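# Put one yellow sponge in each bench tote

## Task

Make each of the three totes on the bench hold exactly one yellow sponge, lying wholly inside with no part over the rim. Every yellow sponge not in a tote must rest on top of the low shelf, where the spares start. The totes must stay where they were on the bench and the cartons below it where they were on the floor, neither moved nor rotated. The low shelf must still stand upright at the finish, and the robot must not topple or be left leaning.

## Robot and tools

ROBOT. A Hello Robot Stretch 4 with a single arm: an omni-wheel base, a lift that rides up a mast, and a telescoping arm reaching forward, ending in a wrist (yaw, pitch, roll) and a two-finger gripper. It stands about 1.6 m tall; the base rim lies within 0.23 m of the base origin. A loose object may occasionally get nudged by an outside push.

FRAMES. Base frame: origin on the floor below the base centre, x forward, y left, z up, in metres. hand_pose is reported in it (a point between the open fingertips; the printed value may be slightly wrong). Odometry frame is the base frame as it was at scene start; base_odometry counts wheel turns only, so slip shows as travel. Heading is in rad, left positive, -3.142 to 3.142.

move. One action per call. Arm and base fields:
- base: one object holding one relative command, measured from the base's last reported position. translate_m (metres, forward +, -2 to 2), strafe_m (metres, left +, -2 to 2), rotate_rad (radians, counter-clockwise seen from above +, -3.2 to 3.2). translate_m and strafe_m may be combined for a straight diagonal drive with no turning; rotate_rad goes alone.
- joints: one object for the single arm, keyed by joint name, each value an absolute target: lift_m 0 to 1.2 m; arm_m 0 to 0.55 m extension; wrist_yaw_rad -1.134 to 4.276 (0 straight ahead, + left, 3.14 folded back, above 3.4 the arm may obstruct); wrist_pitch_rad -1.117 to 4.259 (0 level, 1.57 pointing down); wrist_roll_rad -1.117 to 4.259 (0 fingers level, + clockwise viewed from behind); gripper_m -0.038 to 0.141 m fingertip gap (reading off by up to 0.015; -0.02 or less makes the fingers press together). Done tolerances: 0.004 for lift, arm and gripper, 0.02 rad for wrist joints. A target outside a joint's range is clipped and reported; other out-of-range values are refused, and unknown keys make the call invalid.
- pace: "slow", "default", "fast" or "max". Base tops 0.1/0.3/0.4/0.6 m/s and 1/2/3/4 rad/s; lift 0.15/0.3/0.4/0.5 m/s; arm 0.1/0.4/0.6/0.7 m/s; wrist always 1.82 rad/s. A raised lift (above 0.2) slows the base, to 0.3 m/s and 1 rad/s at 1.2.
- speeds: per-joint top speed overriding pace (not gripper_m).
- contact_limits: 0 (gentlest) to 1 for arm_m, lift_m, translate_m, strafe_m, rotate_rad, given only alongside that same command; default 0.5. A base limit persists until the next base action. Even at 0 the arm needs 15-40 N to stop; for a light press use 0 and aim 1-3 mm beyond contact. With a load, keep lift_m's limit at least 0.15 for 1 kg, 0.3 for 2 kg.
- end_of_arm: "enable_torque", sent alone, revives any wrist or gripper motor that shut off.
- cameras: list from head_camera, head_left_camera, head_right_camera, wrist_camera, all; omitted or all gives every one, [] none.
- blocking: true/omitted waits until everything rests; false returns within about 0.5 s while motion continues. A new move overrides only what it names. Moves cap at about 14 s (time_out).
A move with no action just reports state and images.

wait(seconds 0-10, cameras): lets the scene run and reports; returns early once moves rest. stop(cameras): brakes all running motions and re-brakes slack wheels. zoom_image(camera, region [x0,y0,x1,y1] pixels, top-left origin, at most 504x504) enlarges the latest image of that camera. finished_scene(scene): ends the current scene for good; the goal must hold with the robot idle.

RESULTS. The move line reads done or the worst status. Statuses: done, moving, off_target (rested short, may still push), contact_stop (held back, goes slack), time_out (target dropped), limit_stop_at_own_body, limit_stop_at_tilt (lean over 6 degrees; lift, arm and wheels go slack), torque_fault (motor limp until enable_torque). An uncommanded stop, a refusal, or a stop blocking the request cancels the remaining move, wait and finished_scene calls of that reply. on_its_own lists unrequested behaviour (slack, held at = current target, tilt change, unusual servo current). lidar_m: 12 distances in metres, 30-degree sectors starting straight ahead and going counter-clockwise (4th left, 7th behind, 10th right); "-" is nothing seen or nearer than 0.25 m; sees 0.15 m up to robot height, misses glass and thin legs. wrist_depth_mm: 7x7 grid of depths, 100-2000 mm, "-" unknown. turned_by_wheels vs turned_by_imu differing by over about 0.1 rad in one move means slip or a collision. base_tilt in degrees (forward, right positive; about 3 degrees bias). motor_effort in percent with peak in brackets; servo_current in mA for wrist and gripper servos.

GRIPPING. Command a gap more than 0.015 below the object's width; about 0.06 below resists tugs. Harder closing pulls the item toward the wrist. Holding is not shown by gripper_m or done; look for a servo_current rise on gripper_m. Fingers pressed on a surface may jam, then spring open when lifting.

CAMERAS. head_camera looks down and ahead from the mast top (rotate the base to look around); head_left_camera and head_right_camera are steeper fisheyes that also show base and arm; wrist_camera looks along the fingers, tips at the image bottom. Calibration is given per camera in the session; poses may be slightly off.

AVOID. Self-contact: gripper over base with lift below about 0.2 (0.45 pointing down); tilting up with roll; yaw plus pitch below about -1.1; with the wrist folded back, even a small tilt or roll. With lift at 0.05 or lower, retracting can press the wrist into the base. Don't turn, drive or brake with over 1 kg held and arm above 0.2, especially fast. Avoid dropping things, releasing moving objects, slamming, hard pushes and striking fixed or heavy items, and never knock the shelf over or shift the totes or cartons.

Each tool is called after ">>>" as name(argument=value, ...) on one line, values as JSON.

## Session

>>> move()

Scene clock: 0.00 s.
base_odometry: x=+0.000 y=+0.000 heading=+0.000
turned_by_wheels: +0.000
turned_by_imu: +0.000
base_tilt: forward=-0.1 right=+0.9
lidar_m: 1.06 1.07 2.19 1.51 1.51 1.91 1.63 1.03 1.18 2.11 2.65 1.24
base_status: not commanded
joint_positions: lift_m=+0.299 arm_m=+0.001 wrist_yaw_rad=+3.224 wrist_pitch_rad=+0.001 wrist_roll_rad=+0.000 gripper_m=+0.056
joint_status: not commanded
measured_speeds: all 0
motor_effort: lift_m=+20 arm_m=-4 wheel_0=+0 wheel_1=+1 wheel_2=+1
servo_current: wrist_yaw_rad=33 wrist_pitch_rad=26 wrist_roll_rad=39 gripper_m=39
hand_pose: x=-0.1222 y=+0.0635 z=+0.4765 quat_wxyz=(-0.041, -0.001, +0.000, +0.999) (m; base frame)
wrist_depth_mm: - 128 - 1863 - 1983 - / - 111 129 1863 - 1983 - / - 116 140 285 - 1983 - / - 131 158 1808 - - - / 195 - - - 1863 1983 - / 213 - 187 1464 188 1537 1366 / 211 991 1182 146 1042 960 1008
pictures: head_camera, head_left_camera, head_right_camera, wrist_camera

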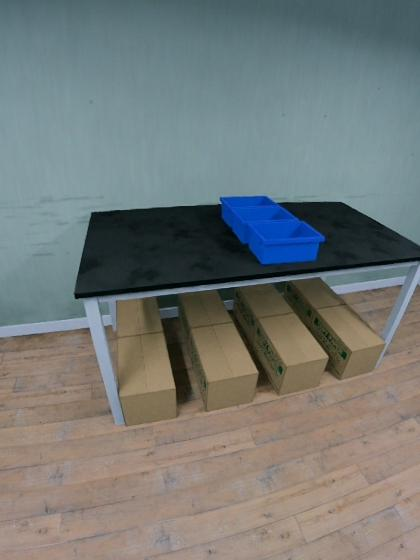

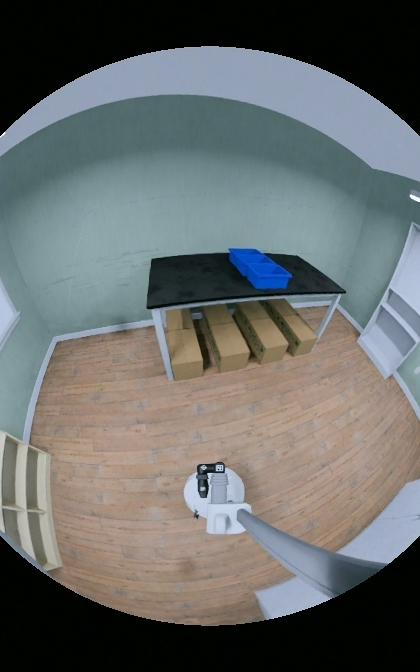

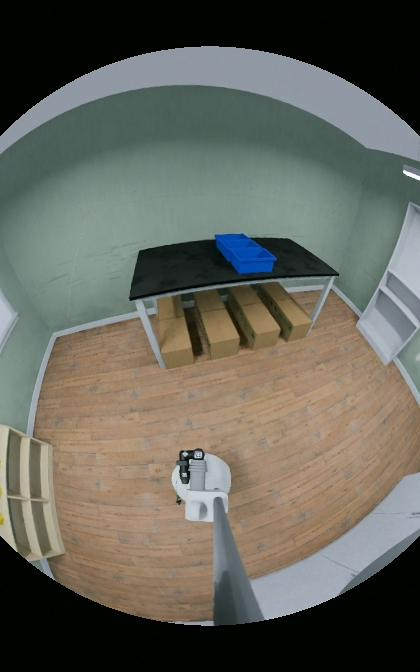

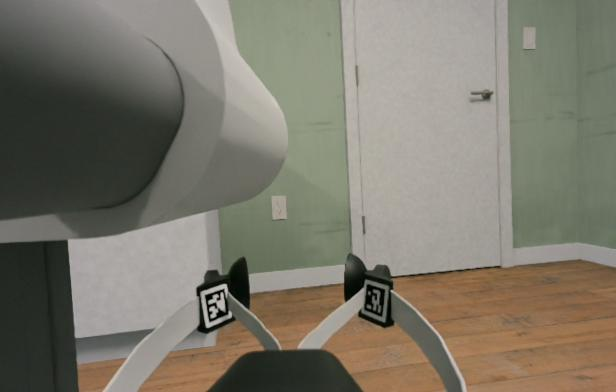

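>>> move(base={"rotate_rad": 1.5708}, joints={"lift_m": 0.75})

>>> zoom_image(camera="head_camera", region=[0, 130, 420, 400])

Scene clock: 14.90 s.
move: done
base_odometry: x=+0.000 y=+0.000 heading=+1.570
turned_by_wheels: +1.570
turned_by_imu: +1.549
base_tilt: forward=-0.2 right=+0.9
lidar_m: 1.51 1.48 1.90 1.63 1.02 1.18 2.10 2.65 1.28 1.06 1.07 2.22
base_status: done
joint_positions: lift_m=+0.750 arm_m=+0.001 wrist_yaw_rad=+3.224 wrist_pitch_rad=+0.001 wrist_roll_rad=+0.000 gripper_m=+0.056
joint_status: all done
measured_speeds: all 0
motor_effort: lift_m=+23(27) arm_m=-4(4) wheel_0=-2(11) wheel_1=-2(10) wheel_2=+0(12)
servo_current: wrist_yaw_rad=26(39) wrist_pitch_rad=39(39) wrist_roll_rad=46(59) gripper_m=39(59)
hand_pose: x=-0.1222 y=+0.0635 z=+0.9275 quat_wxyz=(-0.041, -0.001, +0.000, +0.999) (m; base frame)
wrist_depth_mm: - 128 - - - - - / - 112 128 - - - - / - 114 142 - - - - / - 131 183 - - - 1205 / 196 - - - - - - / 213 - 189 - 188 - - / 211 1863 - 146 1921 - -
pictures: head_camera, head_left_camera, head_right_camera, wrist_camera
camera_calibration:
wrist_camera: T_world_to_cam=[[-0.0752411, 0.996749, -0.0288094, -0.0568873], [0.0189283, -0.0274584, -0.999444, 0.988307], [-0.996986, -0.0757446, -0.0168008, 0.123454], [0, 0, 0, 1]] pos_world=[0.100094, 0.0931907, 0.988193]

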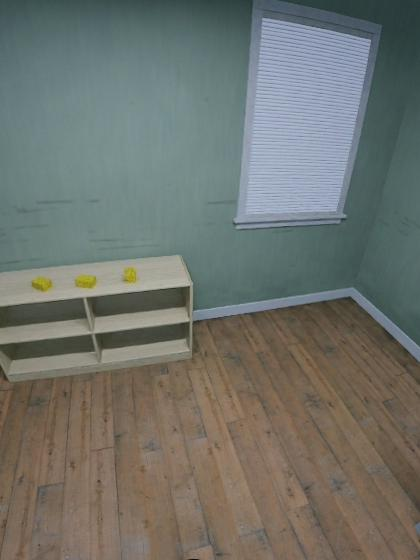

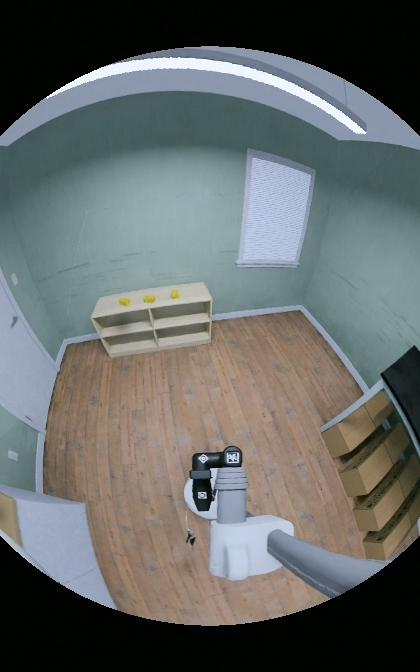

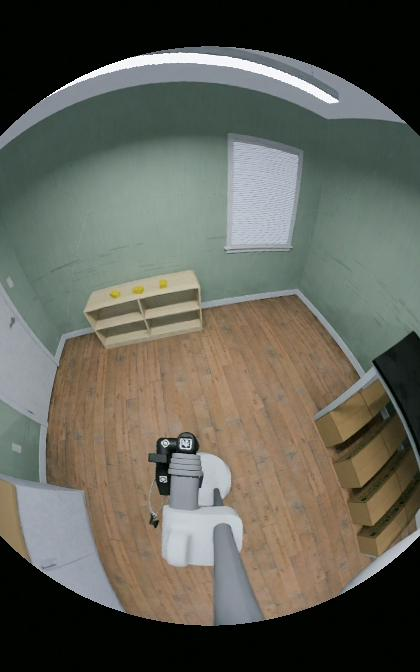

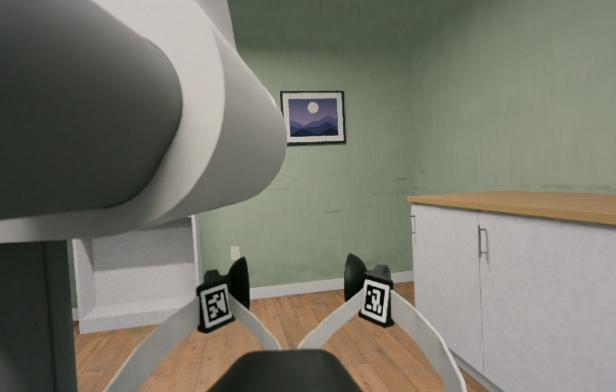

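Scaled by 1.200 from the camera's 420x560 image, which has a finer 1200x1600 frame.

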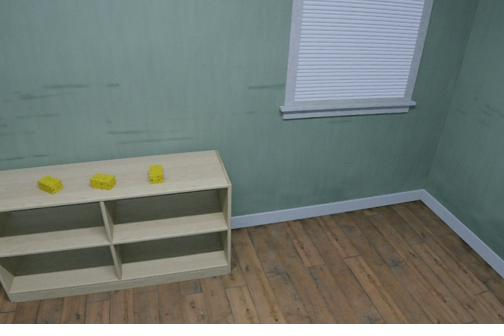

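>>> move(base={"rotate_rad": 0.26}, joints={"lift_m": 0.85, "wrist_yaw_rad": 0, "wrist_pitch_rad": 1.57, "gripper_m": 0.12})

>>> zoom_image(camera="head_camera", region=[0, 200, 420, 420])

>>> zoom_image(camera="head_right_camera", region=[0, 180, 420, 420])

Scene clock: 33.80 s.
move: done
base_odometry: x=+0.000 y=+0.000 heading=+1.830
turned_by_wheels: +0.259
turned_by_imu: +0.256
base_tilt: forward=-0.1 right=+0.9
lidar_m: 1.50 1.56 1.71 1.01 1.05 1.45 2.64 1.62 1.14 1.07 2.06 1.99
base_status: done
joint_positions: lift_m=+0.850 arm_m=+0.001 wrist_yaw_rad=+0.003 wrist_pitch_rad=+1.567 wrist_roll_rad=+0.000 gripper_m=+0.120
joint_status: all done
measured_speeds: all 0
motor_effort: lift_m=+23(27) arm_m=-4(5) wheel_0=-4(11) wheel_1=-2(8) wheel_2=-3(8)
servo_current: wrist_yaw_rad=39(104) wrist_pitch_rad=33(85) wrist_roll_rad=46(59) gripper_m=33(104)
hand_pose: x=+0.1737 y=-0.0874 z=+0.7395 quat_wxyz=(+0.708, -0.001, +0.706, +0.001) (m; base frame)
wrist_depth_mm: 946 960 960 960 946 960 960 / 960 946 960 960 960 946 976 / 976 960 991 960 960 976 991 / 960 976 976 960 960 960 976 / 976 976 - - 976 991 960 / 1008 976 181 - 193 976 991 / 991 1008 991 - 991 991 991
pictures: head_camera, head_left_camera, head_right_camera, wrist_camera
camera_calibration:
wrist_camera: T_world_to_cam=[[-0.0260026, -0.99964, 0.00656265, -0.0988206], [-0.999596, 0.0260757, 0.0113153, 0.224773], [-0.0114824, -0.00626577, -0.999914, 0.965753], [0, 0, 0, 1]] pos_world=[0.233202, -0.098595, 0.963775]

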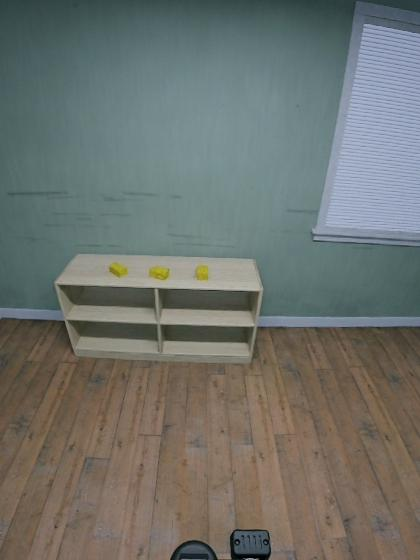

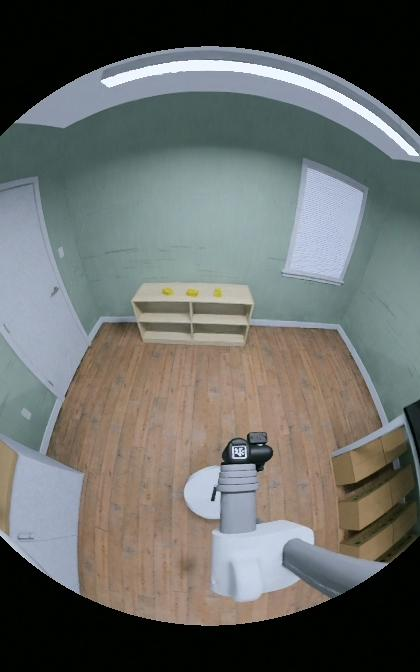

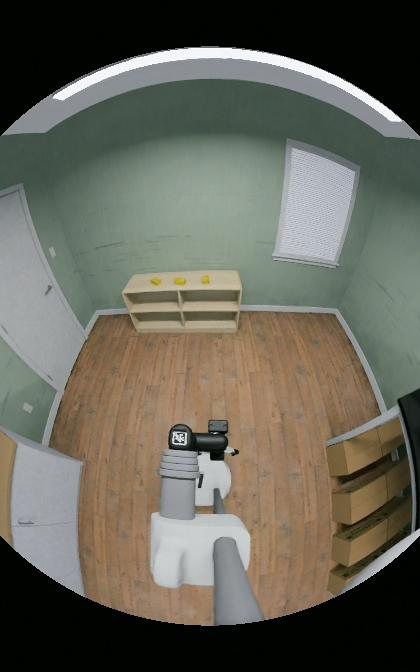

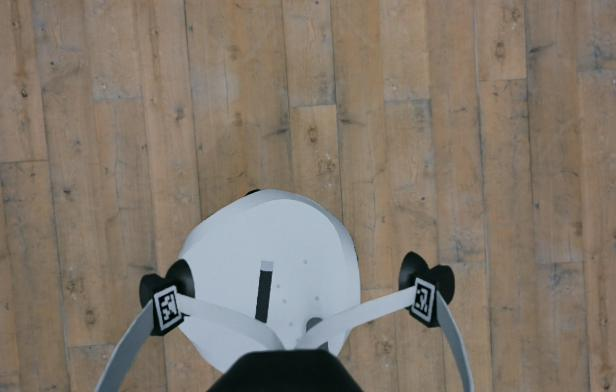

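Scaled by 1.200 from the camera's 420x560 image, which has a finer 1200x1600 frame.

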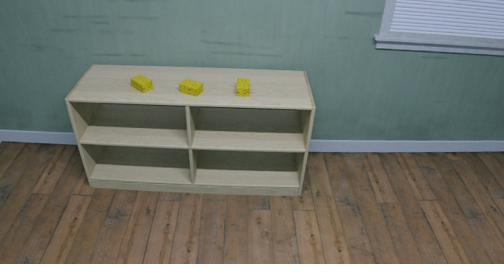

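Scaled by 1.200 from the camera's 420x672 image, which has a finer 600x960 frame.

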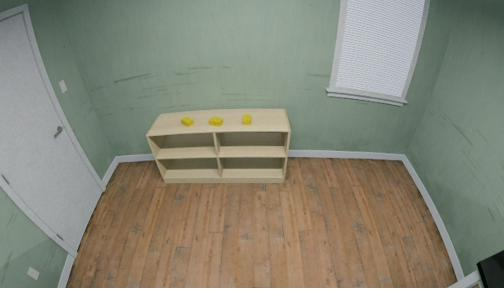

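>>> move(base={"translate_m": 1.15, "strafe_m": 0.116})

>>> move(joints={"arm_m": 0.39})

Scene clock: 48.37 s.
move: done
base_odometry: x=-0.407 y=+1.082 heading=+1.830
turned_by_wheels: +0.000
turned_by_imu: +0.001
base_tilt: forward=-0.2 right=+0.8
lidar_m: 0.37 0.38 0.53 1.48 1.57 1.52 3.87 1.68 1.52 2.09 0.55 0.40
base_status: done
joint_positions: lift_m=+0.850 arm_m=+0.001 wrist_yaw_rad=+0.003 wrist_pitch_rad=+1.567 wrist_roll_rad=+0.000 gripper_m=+0.120
joint_status: not commanded
measured_speeds: all 0
motor_effort: lift_m=+23(23) arm_m=-4(5) wheel_0=+3(10) wheel_1=+1(10) wheel_2=-2(13)
servo_current: wrist_yaw_rad=33(46) wrist_pitch_rad=39(46) wrist_roll_rad=39(59) gripper_m=52(72)
hand_pose: x=+0.1737 y=-0.0874 z=+0.7396 quat_wxyz=(+0.708, -0.001, +0.706, +0.001) (m; base frame)
wrist_depth_mm: 345 349 353 362 609 603 477 / 609 615 615 615 615 634 976 / 976 976 976 976 960 946 976 / 976 991 976 976 976 976 976 / 960 1008 - - 976 976 976 / 1008 946 181 - 194 991 991 / 976 1008 991 - 1008 1008 976
pictures: head_camera, head_left_camera, head_right_camera, wrist_camera
camera_calibration:
wrist_camera: T_world_to_cam=[[-0.0262024, -0.999635, 0.0065668, -0.0987783], [-0.999591, 0.0262756, 0.0113151, 0.22479], [-0.0114835, -0.00626763, -0.999914, 0.965853], [0, 0, 0, 1]] pos_world=[0.233201, -0.0985951, 0.963875]

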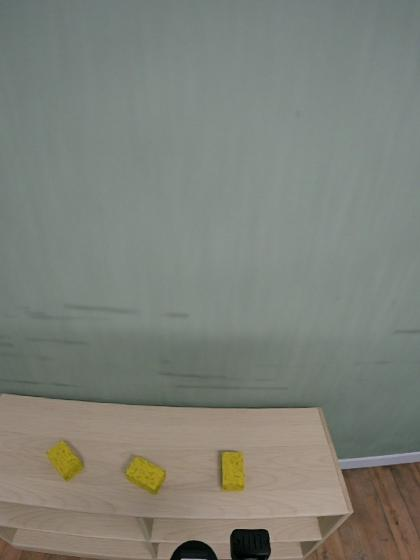

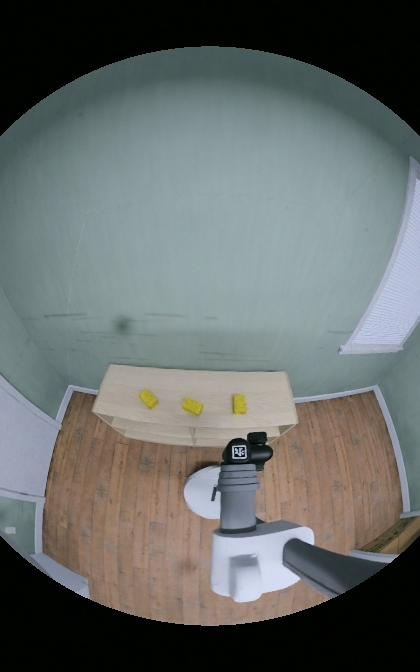

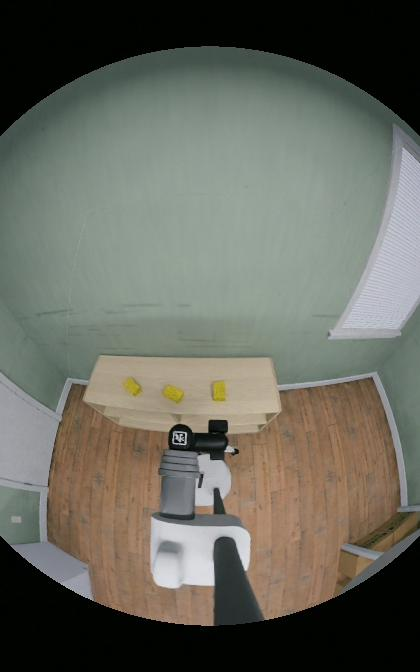

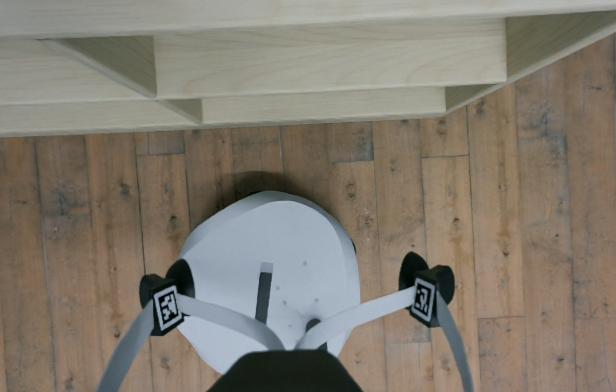

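Scene clock: 50.63 s.
move: done
base_odometry: x=-0.407 y=+1.082 heading=+1.830
turned_by_wheels: +0.000
turned_by_imu: +0.000
base_tilt: forward=-0.1 right=+0.9
lidar_m: 0.36 0.40 0.54 1.49 1.58 1.53 3.89 1.72 1.52 2.09 0.55 0.40
base_status: not commanded
joint_positions: lift_m=+0.850 arm_m=+0.390 wrist_yaw_rad=+0.003 wrist_pitch_rad=+1.567 wrist_roll_rad=+0.000 gripper_m=+0.120
joint_status: all done
measured_speeds: all 0
motor_effort: lift_m=+23(23) arm_m=+6(8) wheel_0=+3(3) wheel_1=+1(1) wheel_2=-2(2)
servo_current: wrist_yaw_rad=33(39) wrist_pitch_rad=33(39) wrist_roll_rad=33(59) gripper_m=46(78)
hand_pose: x=+0.5621 y=-0.0874 z=+0.7396 quat_wxyz=(+0.708, -0.001, +0.706, +0.001) (m; base frame)
wrist_depth_mm: 353 357 368 373 366 379 366 / 347 349 347 345 347 351 347 / 349 351 351 349 349 349 351 / 353 351 353 351 351 353 351 / 355 353 353 351 355 353 353 / 334 336 213 309 194 355 353 / 310 355 357 - 355 355 355
pictures: head_camera, head_left_camera, head_right_camera, wrist_camera
camera_calibration:
wrist_camera: T_world_to_cam=[[-0.0263022, -0.999632, 0.00656888, -0.088541], [-0.999588, 0.0263754, 0.011315, 0.613039], [-0.0114841, -0.00626856, -0.999914, 0.970313], [0, 0, 0, 1]] pos_world=[0.621601, -0.0985951, 0.963875]

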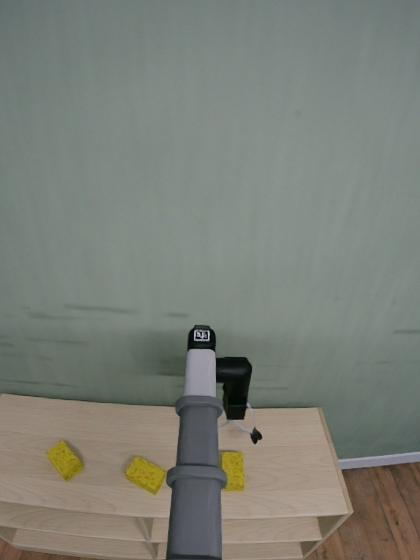

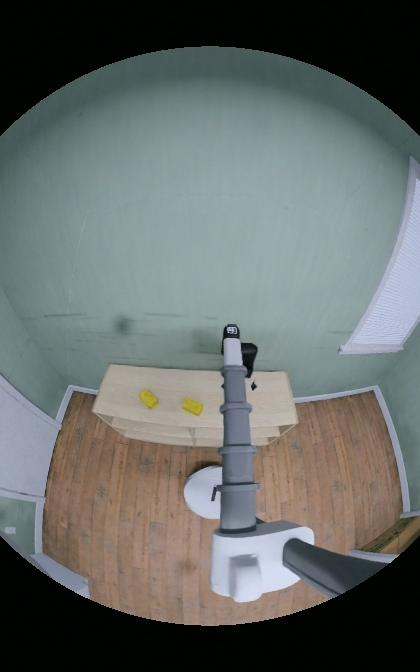

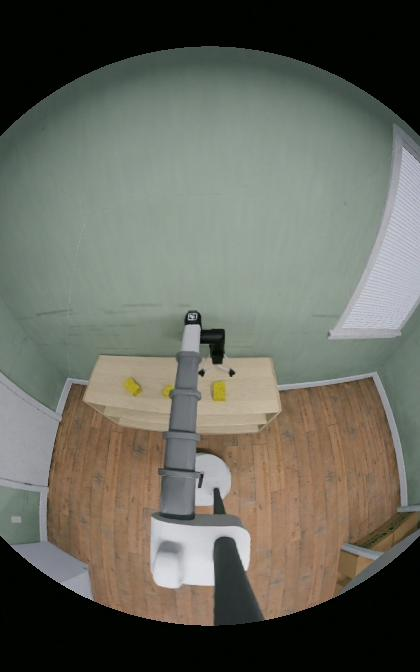

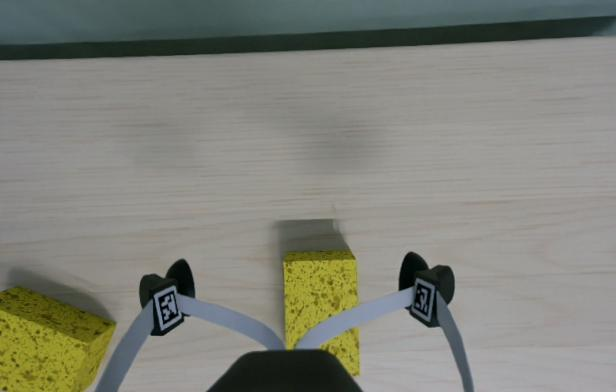

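>>> move(base={"strafe_m": -0.022}, joints={"arm_m": 0.346}, cameras=[])

>>> move(joints={"lift_m": 0.78}, cameras=["wrist_camera"])

>>> move(joints={"lift_m": 0.735}, cameras=["wrist_camera"])

>>> move(joints={"gripper_m": 0.02}, cameras=["wrist_camera"])

>>> move(joints={"lift_m": 0.95})

Scene clock: 63.63 s.
move: done
base_odometry: x=-0.386 y=+1.087 heading=+1.830
turned_by_wheels: +0.000
turned_by_imu: +0.000
base_tilt: forward=-0.2 right=+0.9
lidar_m: 0.36 0.40 0.54 1.52 1.59 1.53 3.88 1.67 1.51 2.07 0.54 0.39
base_status: done
joint_positions: lift_m=+0.850 arm_m=+0.346 wrist_yaw_rad=+0.003 wrist_pitch_rad=+1.567 wrist_roll_rad=+0.000 gripper_m=+0.120
joint_status: all done
measured_speeds: all 0
motor_effort: lift_m=+23(23) arm_m=-6(7) wheel_0=+1(13) wheel_1=+1(8) wheel_2=+0(2)
servo_current: wrist_yaw_rad=33(39) wrist_pitch_rad=33(39) wrist_roll_rad=39(52) gripper_m=59(65)
hand_pose: x=+0.5183 y=-0.0874 z=+0.7396 quat_wxyz=(+0.708, -0.001, +0.706, +0.001) (m; base frame)
wrist_depth_mm: 345 343 343 342 343 345 343 / 347 347 345 345 347 347 347 / 347 345 345 349 349 347 347 / 351 351 351 349 351 349 353 / 351 353 355 307 353 355 353 / 309 351 213 309 193 357 355 / 359 357 357 - 355 359 359
pictures: none
No camera images: "cameras" was empty.

Scene clock: 64.87 s.
move: done
base_odometry: x=-0.386 y=+1.087 heading=+1.830
turned_by_wheels: +0.000
turned_by_imu: +0.000
base_tilt: forward=-0.2 right=+0.9
lidar_m: 0.37 0.39 0.54 1.52 1.59 1.55 3.85 1.69 1.53 2.06 0.54 0.41
base_status: not commanded
joint_positions: lift_m=+0.780 arm_m=+0.346 wrist_yaw_rad=+0.003 wrist_pitch_rad=+1.567 wrist_roll_rad=+0.000 gripper_m=+0.120
joint_status: all done
measured_speeds: all 0
motor_effort: lift_m=+16(21) arm_m=-5(6) wheel_0=+1(1) wheel_1=+1(1) wheel_2=+0(0)
servo_current: wrist_yaw_rad=33(39) wrist_pitch_rad=33(39) wrist_roll_rad=39(59) gripper_m=59(72)
hand_pose: x=+0.5183 y=-0.0874 z=+0.6701 quat_wxyz=(+0.708, -0.001, +0.706, +0.001) (m; base frame)
wrist_depth_mm: 274 274 274 276 277 273 276 / 277 278 279 277 278 277 277 / 278 279 279 278 281 278 279 / 282 281 281 279 282 283 282 / 282 283 282 237 282 283 283 / 283 285 239 239 211 285 286 / 289 289 287 - 286 287 287
pictures: wrist_camera
camera_calibration:
wrist_camera: T_world_to_cam=[[-0.0263015, -0.999632, 0.0065715, -0.0892393], [-0.999587, 0.0263753, 0.011415, 0.569953], [-0.0115841, -0.00626856, -0.999913, 0.900373], [0, 0, 0, 1]] pos_world=[0.577801, -0.0985951, 0.894375]

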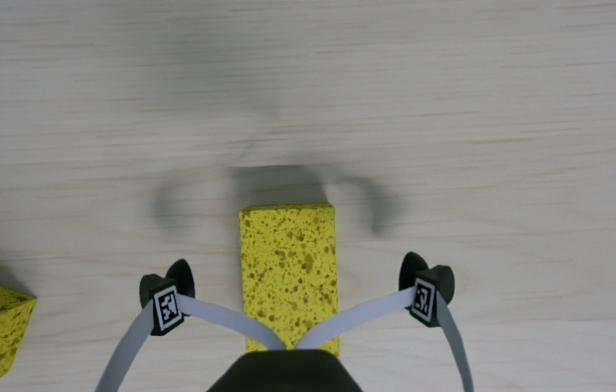

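Scene clock: 65.93 s.
move: done
base_odometry: x=-0.386 y=+1.087 heading=+1.830
turned_by_wheels: +0.000
turned_by_imu: +0.000
base_tilt: forward=-0.3 right=+0.9
lidar_m: 0.36 0.40 0.54 1.51 1.60 1.53 3.89 1.68 1.50 2.06 0.53 0.40
base_status: not commanded
joint_positions: lift_m=+0.736 arm_m=+0.346 wrist_yaw_rad=+0.003 wrist_pitch_rad=+1.568 wrist_roll_rad=+0.000 gripper_m=+0.120
joint_status: all done
measured_speeds: all 0
motor_effort: lift_m=+10(17) arm_m=-5(6) wheel_0=+1(1) wheel_1=+1(1) wheel_2=+0(0)
servo_current: wrist_yaw_rad=33(33) wrist_pitch_rad=39(39) wrist_roll_rad=39(52) gripper_m=59(65)
hand_pose: x=+0.5181 y=-0.0874 z=+0.6256 quat_wxyz=(+0.708, -0.001, +0.706, +0.001) (m; base frame)
wrist_depth_mm: 233 235 235 233 234 234 235 / 236 236 236 236 236 236 236 / 237 236 237 237 239 236 238 / 238 238 238 239 239 239 239 / 241 239 240 195 241 240 240 / 242 243 196 196 211 243 243 / 243 243 244 - 244 244 244
pictures: wrist_camera
camera_calibration:
wrist_camera: T_world_to_cam=[[-0.0262966, -0.999632, 0.00658989, -0.0889653], [-0.999579, 0.026375, 0.0121145, 0.569862], [-0.0122838, -0.00626855, -0.999905, 0.856274], [0, 0, 0, 1]] pos_world=[0.577801, -0.0985951, 0.849875]

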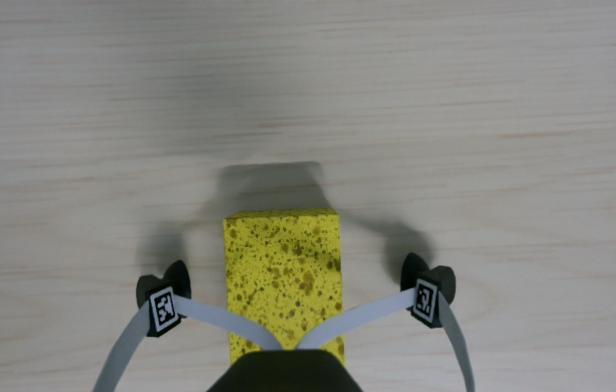

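Scene clock: 67.80 s.
move: done
base_odometry: x=-0.386 y=+1.087 heading=+1.830
turned_by_wheels: +0.000
turned_by_imu: +0.000
base_tilt: forward=-0.1 right=+0.8
lidar_m: 0.37 0.38 0.53 1.52 1.60 1.56 3.88 1.65 1.50 2.05 0.55 0.39
base_status: not commanded
joint_positions: lift_m=+0.735 arm_m=+0.346 wrist_yaw_rad=+0.003 wrist_pitch_rad=+1.568 wrist_roll_rad=+0.000 gripper_m=+0.021
joint_status: all done
measured_speeds: all 0
motor_effort: lift_m=+16(16) arm_m=-5(6) wheel_0=+1(1) wheel_1=+1(1) wheel_2=+0(0)
servo_current: wrist_yaw_rad=26(39) wrist_pitch_rad=26(39) wrist_roll_rad=33(65) gripper_m=78(176)
hand_pose: x=+0.5181 y=-0.0874 z=+0.6252 quat_wxyz=(+0.708, -0.001, +0.706, +0.001) (m; base frame)
wrist_depth_mm: 232 231 231 232 231 232 232 / 233 233 234 233 233 233 232 / 234 234 235 234 235 234 234 / 236 235 236 236 236 236 236 / 238 237 237 186 237 237 238 / 238 239 186 188 182 239 240 / 241 240 241 189 241 240 241
pictures: wrist_camera
camera_calibration:
wrist_camera: T_world_to_cam=[[-0.0262957, -0.999632, 0.00659252, -0.0889647], [-0.999577, 0.0263749, 0.0122144, 0.569783], [-0.0123838, -0.00626855, -0.999904, 0.85583], [0, 0, 0, 1]] pos_world=[0.577801, -0.0985951, 0.849375]

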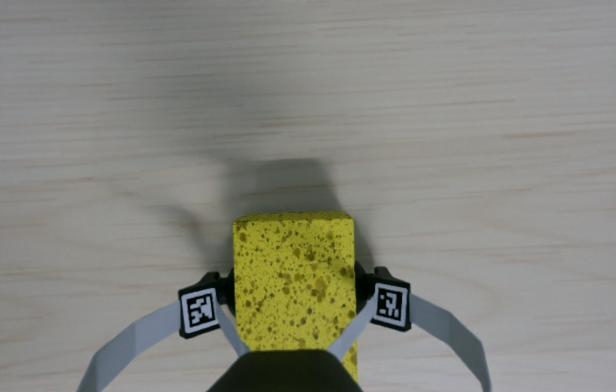

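Scene clock: 69.77 s.
move: done
base_odometry: x=-0.386 y=+1.087 heading=+1.830
turned_by_wheels: +0.000
turned_by_imu: +0.000
base_tilt: forward=-0.2 right=+0.8
lidar_m: 0.34 0.39 0.54 1.50 1.61 1.54 3.87 1.65 1.52 2.07 0.56 0.39
base_status: not commanded
joint_positions: lift_m=+0.950 arm_m=+0.346 wrist_yaw_rad=+0.003 wrist_pitch_rad=+1.568 wrist_roll_rad=+0.000 gripper_m=+0.021
joint_status: all done
measured_speeds: all 0
motor_effort: lift_m=+23(27) arm_m=-5(6) wheel_0=+1(1) wheel_1=+1(1) wheel_2=+0(0)
servo_current: wrist_yaw_rad=26(39) wrist_pitch_rad=26(39) wrist_roll_rad=33(59) gripper_m=85(98)
hand_pose: x=+0.5181 y=-0.0874 z=+0.8395 quat_wxyz=(+0.708, -0.001, +0.706, +0.001) (m; base frame)
wrist_depth_mm: 452 445 452 442 462 439 504 / 442 449 445 445 445 452 445 / 452 455 449 452 449 452 452 / 455 452 452 452 449 452 455 / 410 455 455 186 459 455 455 / 462 459 187 187 180 455 1078 / 1098 462 1078 190 1098 1118 1098
pictures: head_camera, head_left_camera, head_right_camera, wrist_camera
camera_calibration:
wrist_camera: T_world_to_cam=[[-0.0262957, -0.999632, 0.00659252, -0.0903782], [-0.999577, 0.0263749, 0.0122144, 0.567164], [-0.0123838, -0.00626855, -0.999904, 1.07021], [0, 0, 0, 1]] pos_world=[0.577801, -0.0985951, 1.06377]

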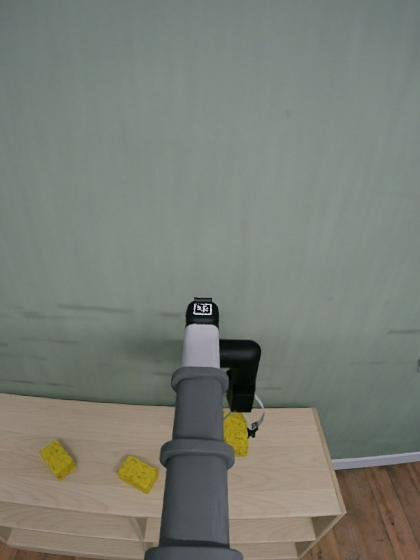

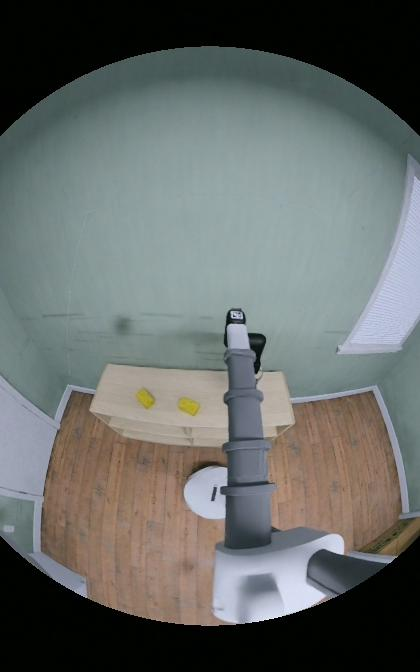

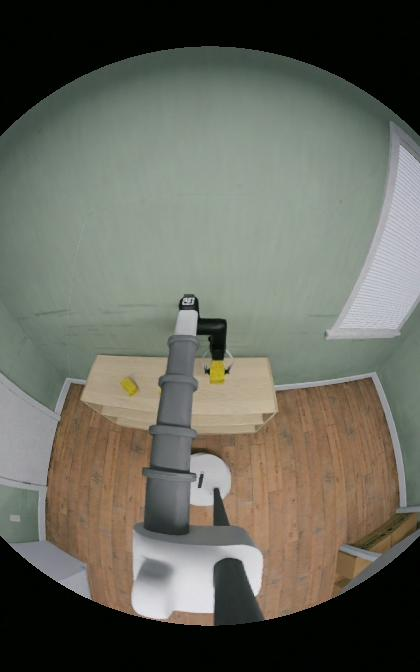

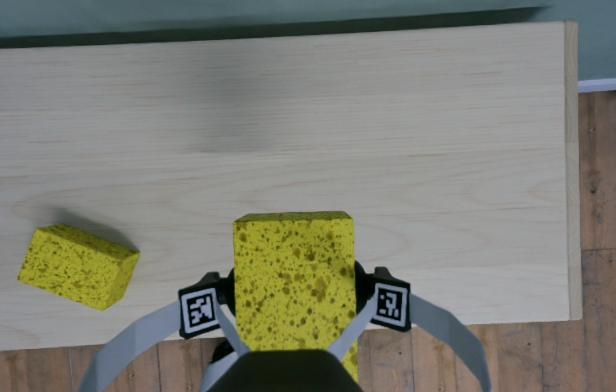

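>>> move(base={"translate_m": -0.2}, joints={"arm_m": 0.0, "lift_m": 1.18}, cameras=[])

>>> move(base={"rotate_rad": -1.56})

>>> move(base={"translate_m": 0.7, "strafe_m": -1.8})

>>> zoom_image(camera="head_camera", region=[60, 200, 420, 500])

Scene clock: 122.23 s.
move: done
base_odometry: x=-0.334 y=+0.894 heading=+1.830
turned_by_wheels: +0.000
turned_by_imu: +0.000
base_tilt: forward=-0.1 right=+0.8
lidar_m: 0.57 0.59 0.82 1.52 1.42 1.38 3.80 1.70 1.38 2.08 1.38 0.59
base_status: done
joint_positions: lift_m=+1.180 arm_m=+0.002 wrist_yaw_rad=+0.002 wrist_pitch_rad=+1.568 wrist_roll_rad=+0.000 gripper_m=+0.021
joint_status: all done
joint sent to its limit — arm_m, lower limit.
measured_speeds: all 0
motor_effort: lift_m=+23(27) arm_m=-6(8) wheel_0=-3(10) wheel_1=-1(7) wheel_2=+2(12)
servo_current: wrist_yaw_rad=33(46) wrist_pitch_rad=33(39) wrist_roll_rad=46(59) gripper_m=91(98)
hand_pose: x=+0.1735 y=-0.0874 z=+1.0695 quat_wxyz=(+0.708, -0.001, +0.706, +0.001) (m; base frame)
wrist_depth_mm: 931 946 931 946 931 1308 1281 / 1229 1229 1308 1281 1308 1308 1281 / 1308 1308 1281 1308 1308 1366 1308 / 1336 1308 1308 1281 1308 1308 1336 / 1308 1336 1118 187 1336 1336 1308 / 1336 1336 187 187 179 1308 1336 / 1336 1336 1366 189 1366 1336 1336
pictures: none
No camera images: "cameras" was empty.

Scene clock: 125.00 s.
move: done
base_odometry: x=-0.334 y=+0.894 heading=+0.271
turned_by_wheels: -1.559
turned_by_imu: -1.537
base_tilt: forward=-0.2 right=+0.8
lidar_m: 2.06 1.30 0.59 0.55 0.58 0.85 1.53 1.42 1.39 3.60 1.66 1.37
base_status: done
joint_positions: lift_m=+1.180 arm_m=+0.002 wrist_yaw_rad=+0.002 wrist_pitch_rad=+1.568 wrist_roll_rad=+0.000 gripper_m=+0.021
joint_status: not commanded
measured_speeds: all 0
motor_effort: lift_m=+23(23) arm_m=-6(6) wheel_0=+3(10) wheel_1=+3(7) wheel_2=+3(9)
servo_current: wrist_yaw_rad=33(33) wrist_pitch_rad=39(46) wrist_roll_rad=39(59) gripper_m=72(104)
hand_pose: x=+0.1735 y=-0.0874 z=+1.0695 quat_wxyz=(+0.708, -0.001, +0.706, +0.001) (m; base frame)
wrist_depth_mm: 1281 1255 1308 1255 1281 1281 1255 / 1308 1308 1281 1281 1308 1281 1255 / 946 1281 1308 1336 1281 1308 1308 / 976 1308 1281 1308 1308 1308 1281 / 960 1308 1118 186 1308 1308 1308 / 960 1229 187 188 180 1336 1308 / 991 1255 1366 189 1366 1366 1308
pictures: head_camera, head_left_camera, head_right_camera, wrist_camera
camera_calibration:
wrist_camera: T_world_to_cam=[[-0.0265948, -0.999624, 0.00660168, -0.100997], [-0.999568, 0.0266747, 0.012314, 0.2198], [-0.0124855, -0.00627134, -0.999902, 1.29594], [0, 0, 0, 1]] pos_world=[0.2332, -0.0986953, 1.29377]

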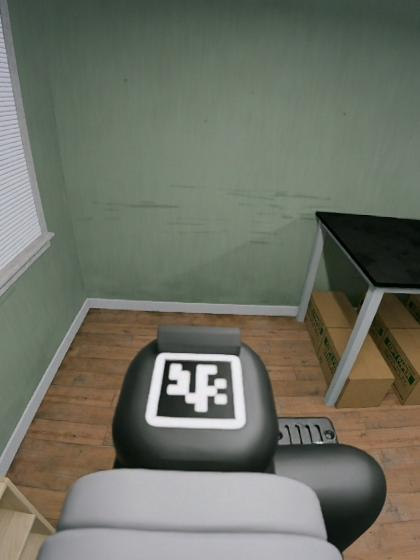

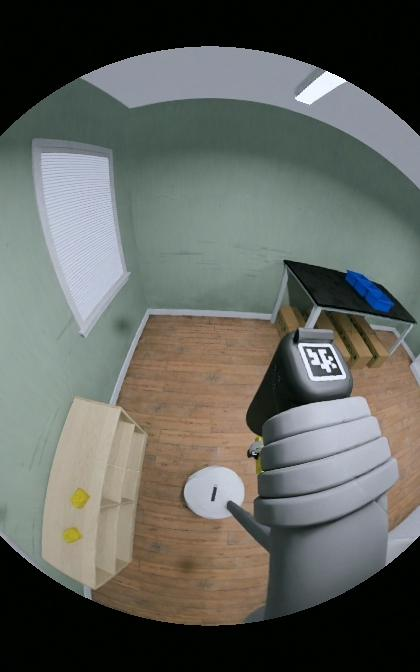

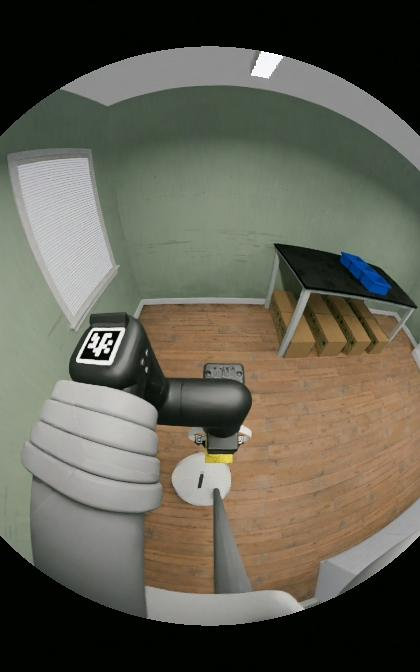

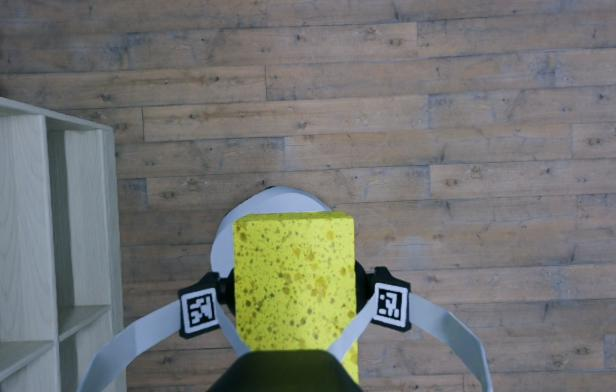

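Scene clock: 132.90 s.
move: done
base_odometry: x=+0.821 y=-0.653 heading=+0.271
turned_by_wheels: +0.000
turned_by_imu: -0.006
base_tilt: forward=-0.2 right=+1.0
lidar_m: 0.44 0.46 0.63 2.36 2.44 1.71 1.64 1.73 2.19 1.78 0.63 0.45
base_status: done
joint_positions: lift_m=+1.180 arm_m=+0.002 wrist_yaw_rad=+0.002 wrist_pitch_rad=+1.568 wrist_roll_rad=+0.000 gripper_m=+0.021
joint_status: not commanded
measured_speeds: all 0
motor_effort: lift_m=+23(23) arm_m=-6(6) wheel_0=+2(12) wheel_1=-1(10) wheel_2=-2(8)
servo_current: wrist_yaw_rad=33(46) wrist_pitch_rad=33(46) wrist_roll_rad=33(59) gripper_m=85(104)
hand_pose: x=+0.1735 y=-0.0874 z=+1.0696 quat_wxyz=(+0.708, -0.001, +0.706, +0.001) (m; base frame)
wrist_depth_mm: 1098 1008 1281 1025 1281 - 1281 / 1078 1025 1255 991 1281 1281 1308 / 1308 1308 1308 1281 1281 1308 1308 / 1366 1336 1336 1308 1336 1336 1336 / 1336 1308 1138 186 1308 1336 1336 / 1336 1336 186 189 179 1366 1366 / 1336 1336 1336 189 1366 1366 1308
pictures: head_camera, head_left_camera, head_right_camera, wrist_camera
camera_calibration:
wrist_camera: T_world_to_cam=[[-0.0265948, -0.999624, 0.00660168, -0.100997], [-0.999568, 0.0266747, 0.012314, 0.2198], [-0.0124855, -0.00627134, -0.999902, 1.29594], [0, 0, 0, 1]] pos_world=[0.2332, -0.0986953, 1.29377]

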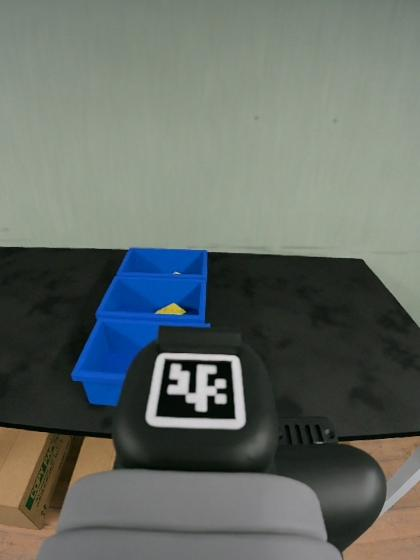

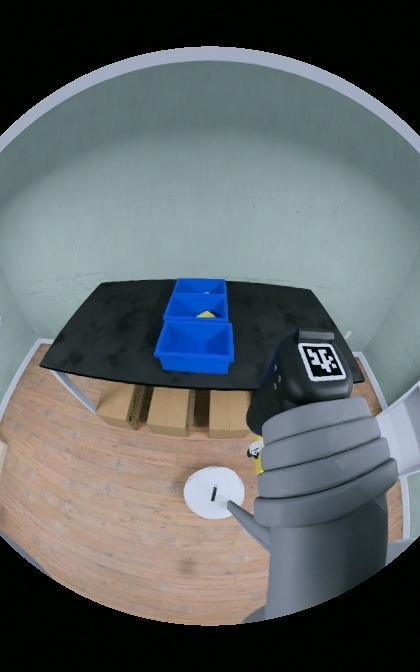

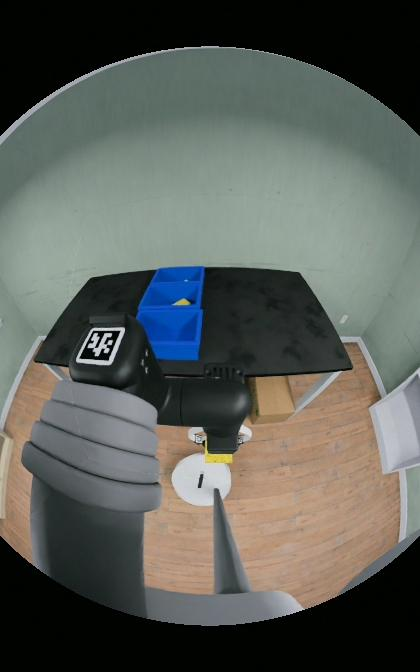

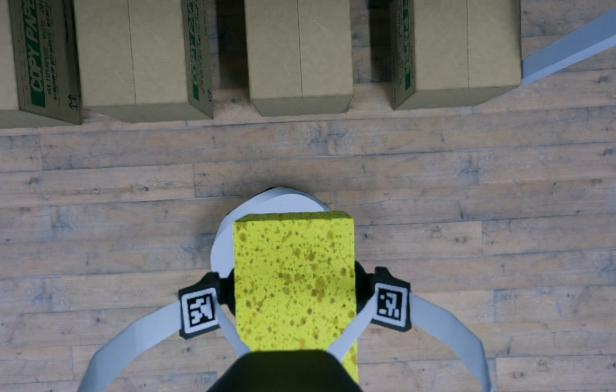

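Scaled by 1.400 from the camera's 420x560 image, which has a finer 1200x1600 frame.

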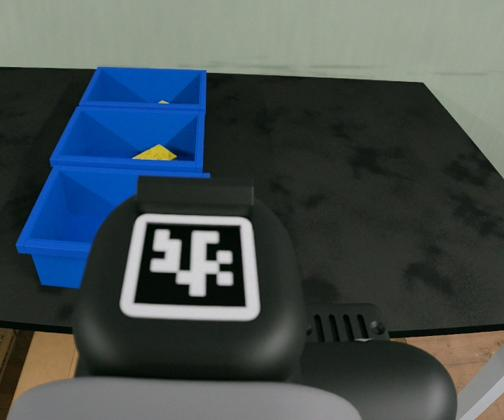

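>>> move(base={"translate_m": 0.1, "strafe_m": 0.25}, cameras=[])

>>> move(joints={"arm_m": 0.40})

Scene clock: 145.20 s.
move: done
base_odometry: x=+0.851 y=-0.386 heading=+0.270
turned_by_wheels: +0.000
turned_by_imu: +0.001
base_tilt: forward=-0.2 right=+0.9
lidar_m: 0.34 0.36 0.49 2.12 2.21 1.83 1.75 1.83 2.43 2.04 0.51 0.36
base_status: done
joint_positions: lift_m=+1.180 arm_m=+0.002 wrist_yaw_rad=+0.002 wrist_pitch_rad=+1.568 wrist_roll_rad=+0.000 gripper_m=+0.021
joint_status: not commanded
measured_speeds: all 0
motor_effort: lift_m=+23(23) arm_m=-5(6) wheel_0=-3(11) wheel_1=+0(11) wheel_2=-3(8)
servo_current: wrist_yaw_rad=33(39) wrist_pitch_rad=33(39) wrist_roll_rad=46(52) gripper_m=72(104)
hand_pose: x=+0.1735 y=-0.0874 z=+1.0696 quat_wxyz=(+0.708, -0.001, +0.706, +0.001) (m; base frame)
wrist_depth_mm: 370 368 370 373 373 373 370 / 1025 1060 1008 1255 1042 1281 - / 1008 1308 1098 1281 1255 1308 1336 / 1308 1308 1336 1281 1308 1308 1366 / 1308 1336 1118 187 1308 1336 1366 / 1336 1308 185 187 179 1308 1308 / 1366 1336 1308 188 1308 1366 1336
pictures: none
No camera images: "cameras" was empty.

Scene clock: 147.47 s.
move: done
base_odometry: x=+0.851 y=-0.386 heading=+0.270
turned_by_wheels: +0.000
turned_by_imu: +0.000
base_tilt: forward=-0.2 right=+0.9
lidar_m: 0.34 0.37 0.51 2.13 2.20 1.83 1.75 1.84 2.45 2.03 0.50 0.35
base_status: not commanded
joint_positions: lift_m=+1.180 arm_m=+0.400 wrist_yaw_rad=+0.002 wrist_pitch_rad=+1.568 wrist_roll_rad=+0.000 gripper_m=+0.021
joint_status: all done
measured_speeds: all 0
motor_effort: lift_m=+23(23) arm_m=+5(8) wheel_0=-3(3) wheel_1=+0(0) wheel_2=-3(3)
servo_current: wrist_yaw_rad=33(39) wrist_pitch_rad=39(39) wrist_roll_rad=39(59) gripper_m=72(104)
hand_pose: x=+0.5718 y=-0.0874 z=+1.0696 quat_wxyz=(+0.708, -0.001, +0.706, +0.001) (m; base frame)
wrist_depth_mm: 373 290 370 370 325 342 375 / 375 287 373 325 373 342 373 / 375 282 373 375 373 260 377 / 379 379 257 259 258 257 377 / 379 289 187 187 - 332 379 / 384 287 187 188 180 312 379 / 382 262 - 189 - 279 384
pictures: head_camera, head_left_camera, head_right_camera, wrist_camera
camera_calibration:
wrist_camera: T_world_to_cam=[[-0.0265948, -0.999624, 0.00660168, -0.0904047], [-0.999568, 0.0266747, 0.012314, 0.617928], [-0.0124855, -0.00627134, -0.999902, 1.30091], [0, 0, 0, 1]] pos_world=[0.6315, -0.0986953, 1.29377]

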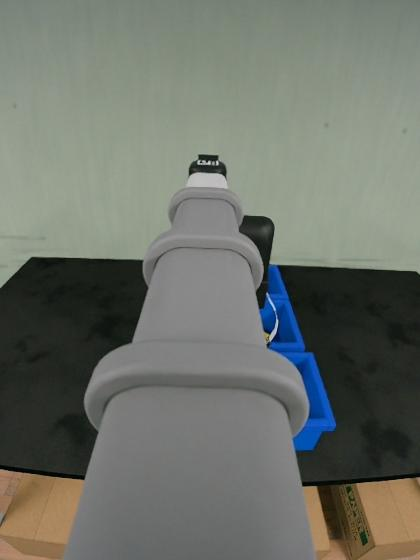

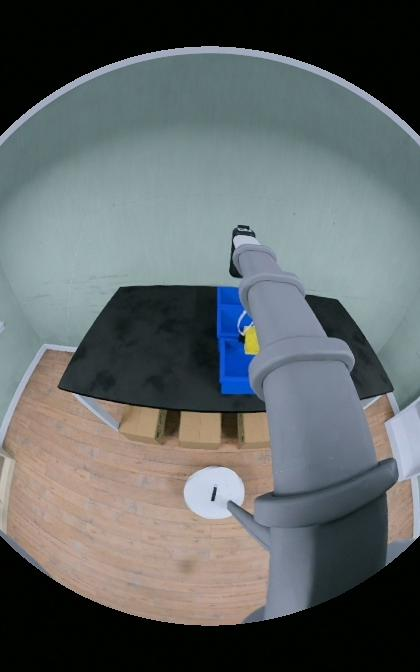

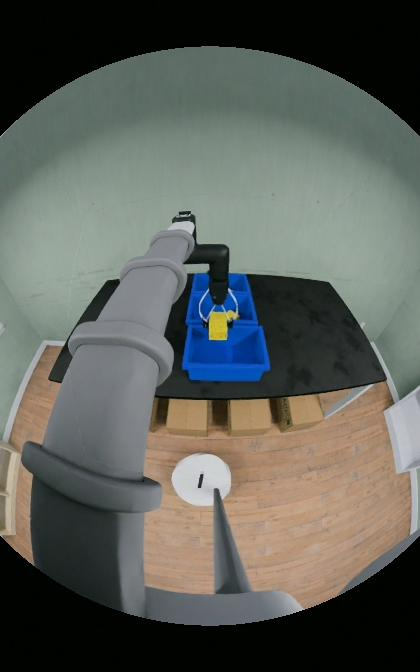

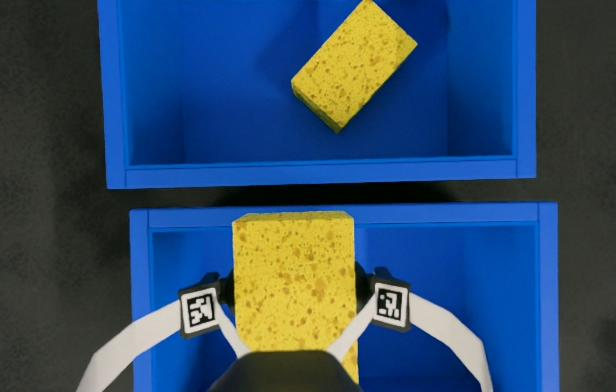

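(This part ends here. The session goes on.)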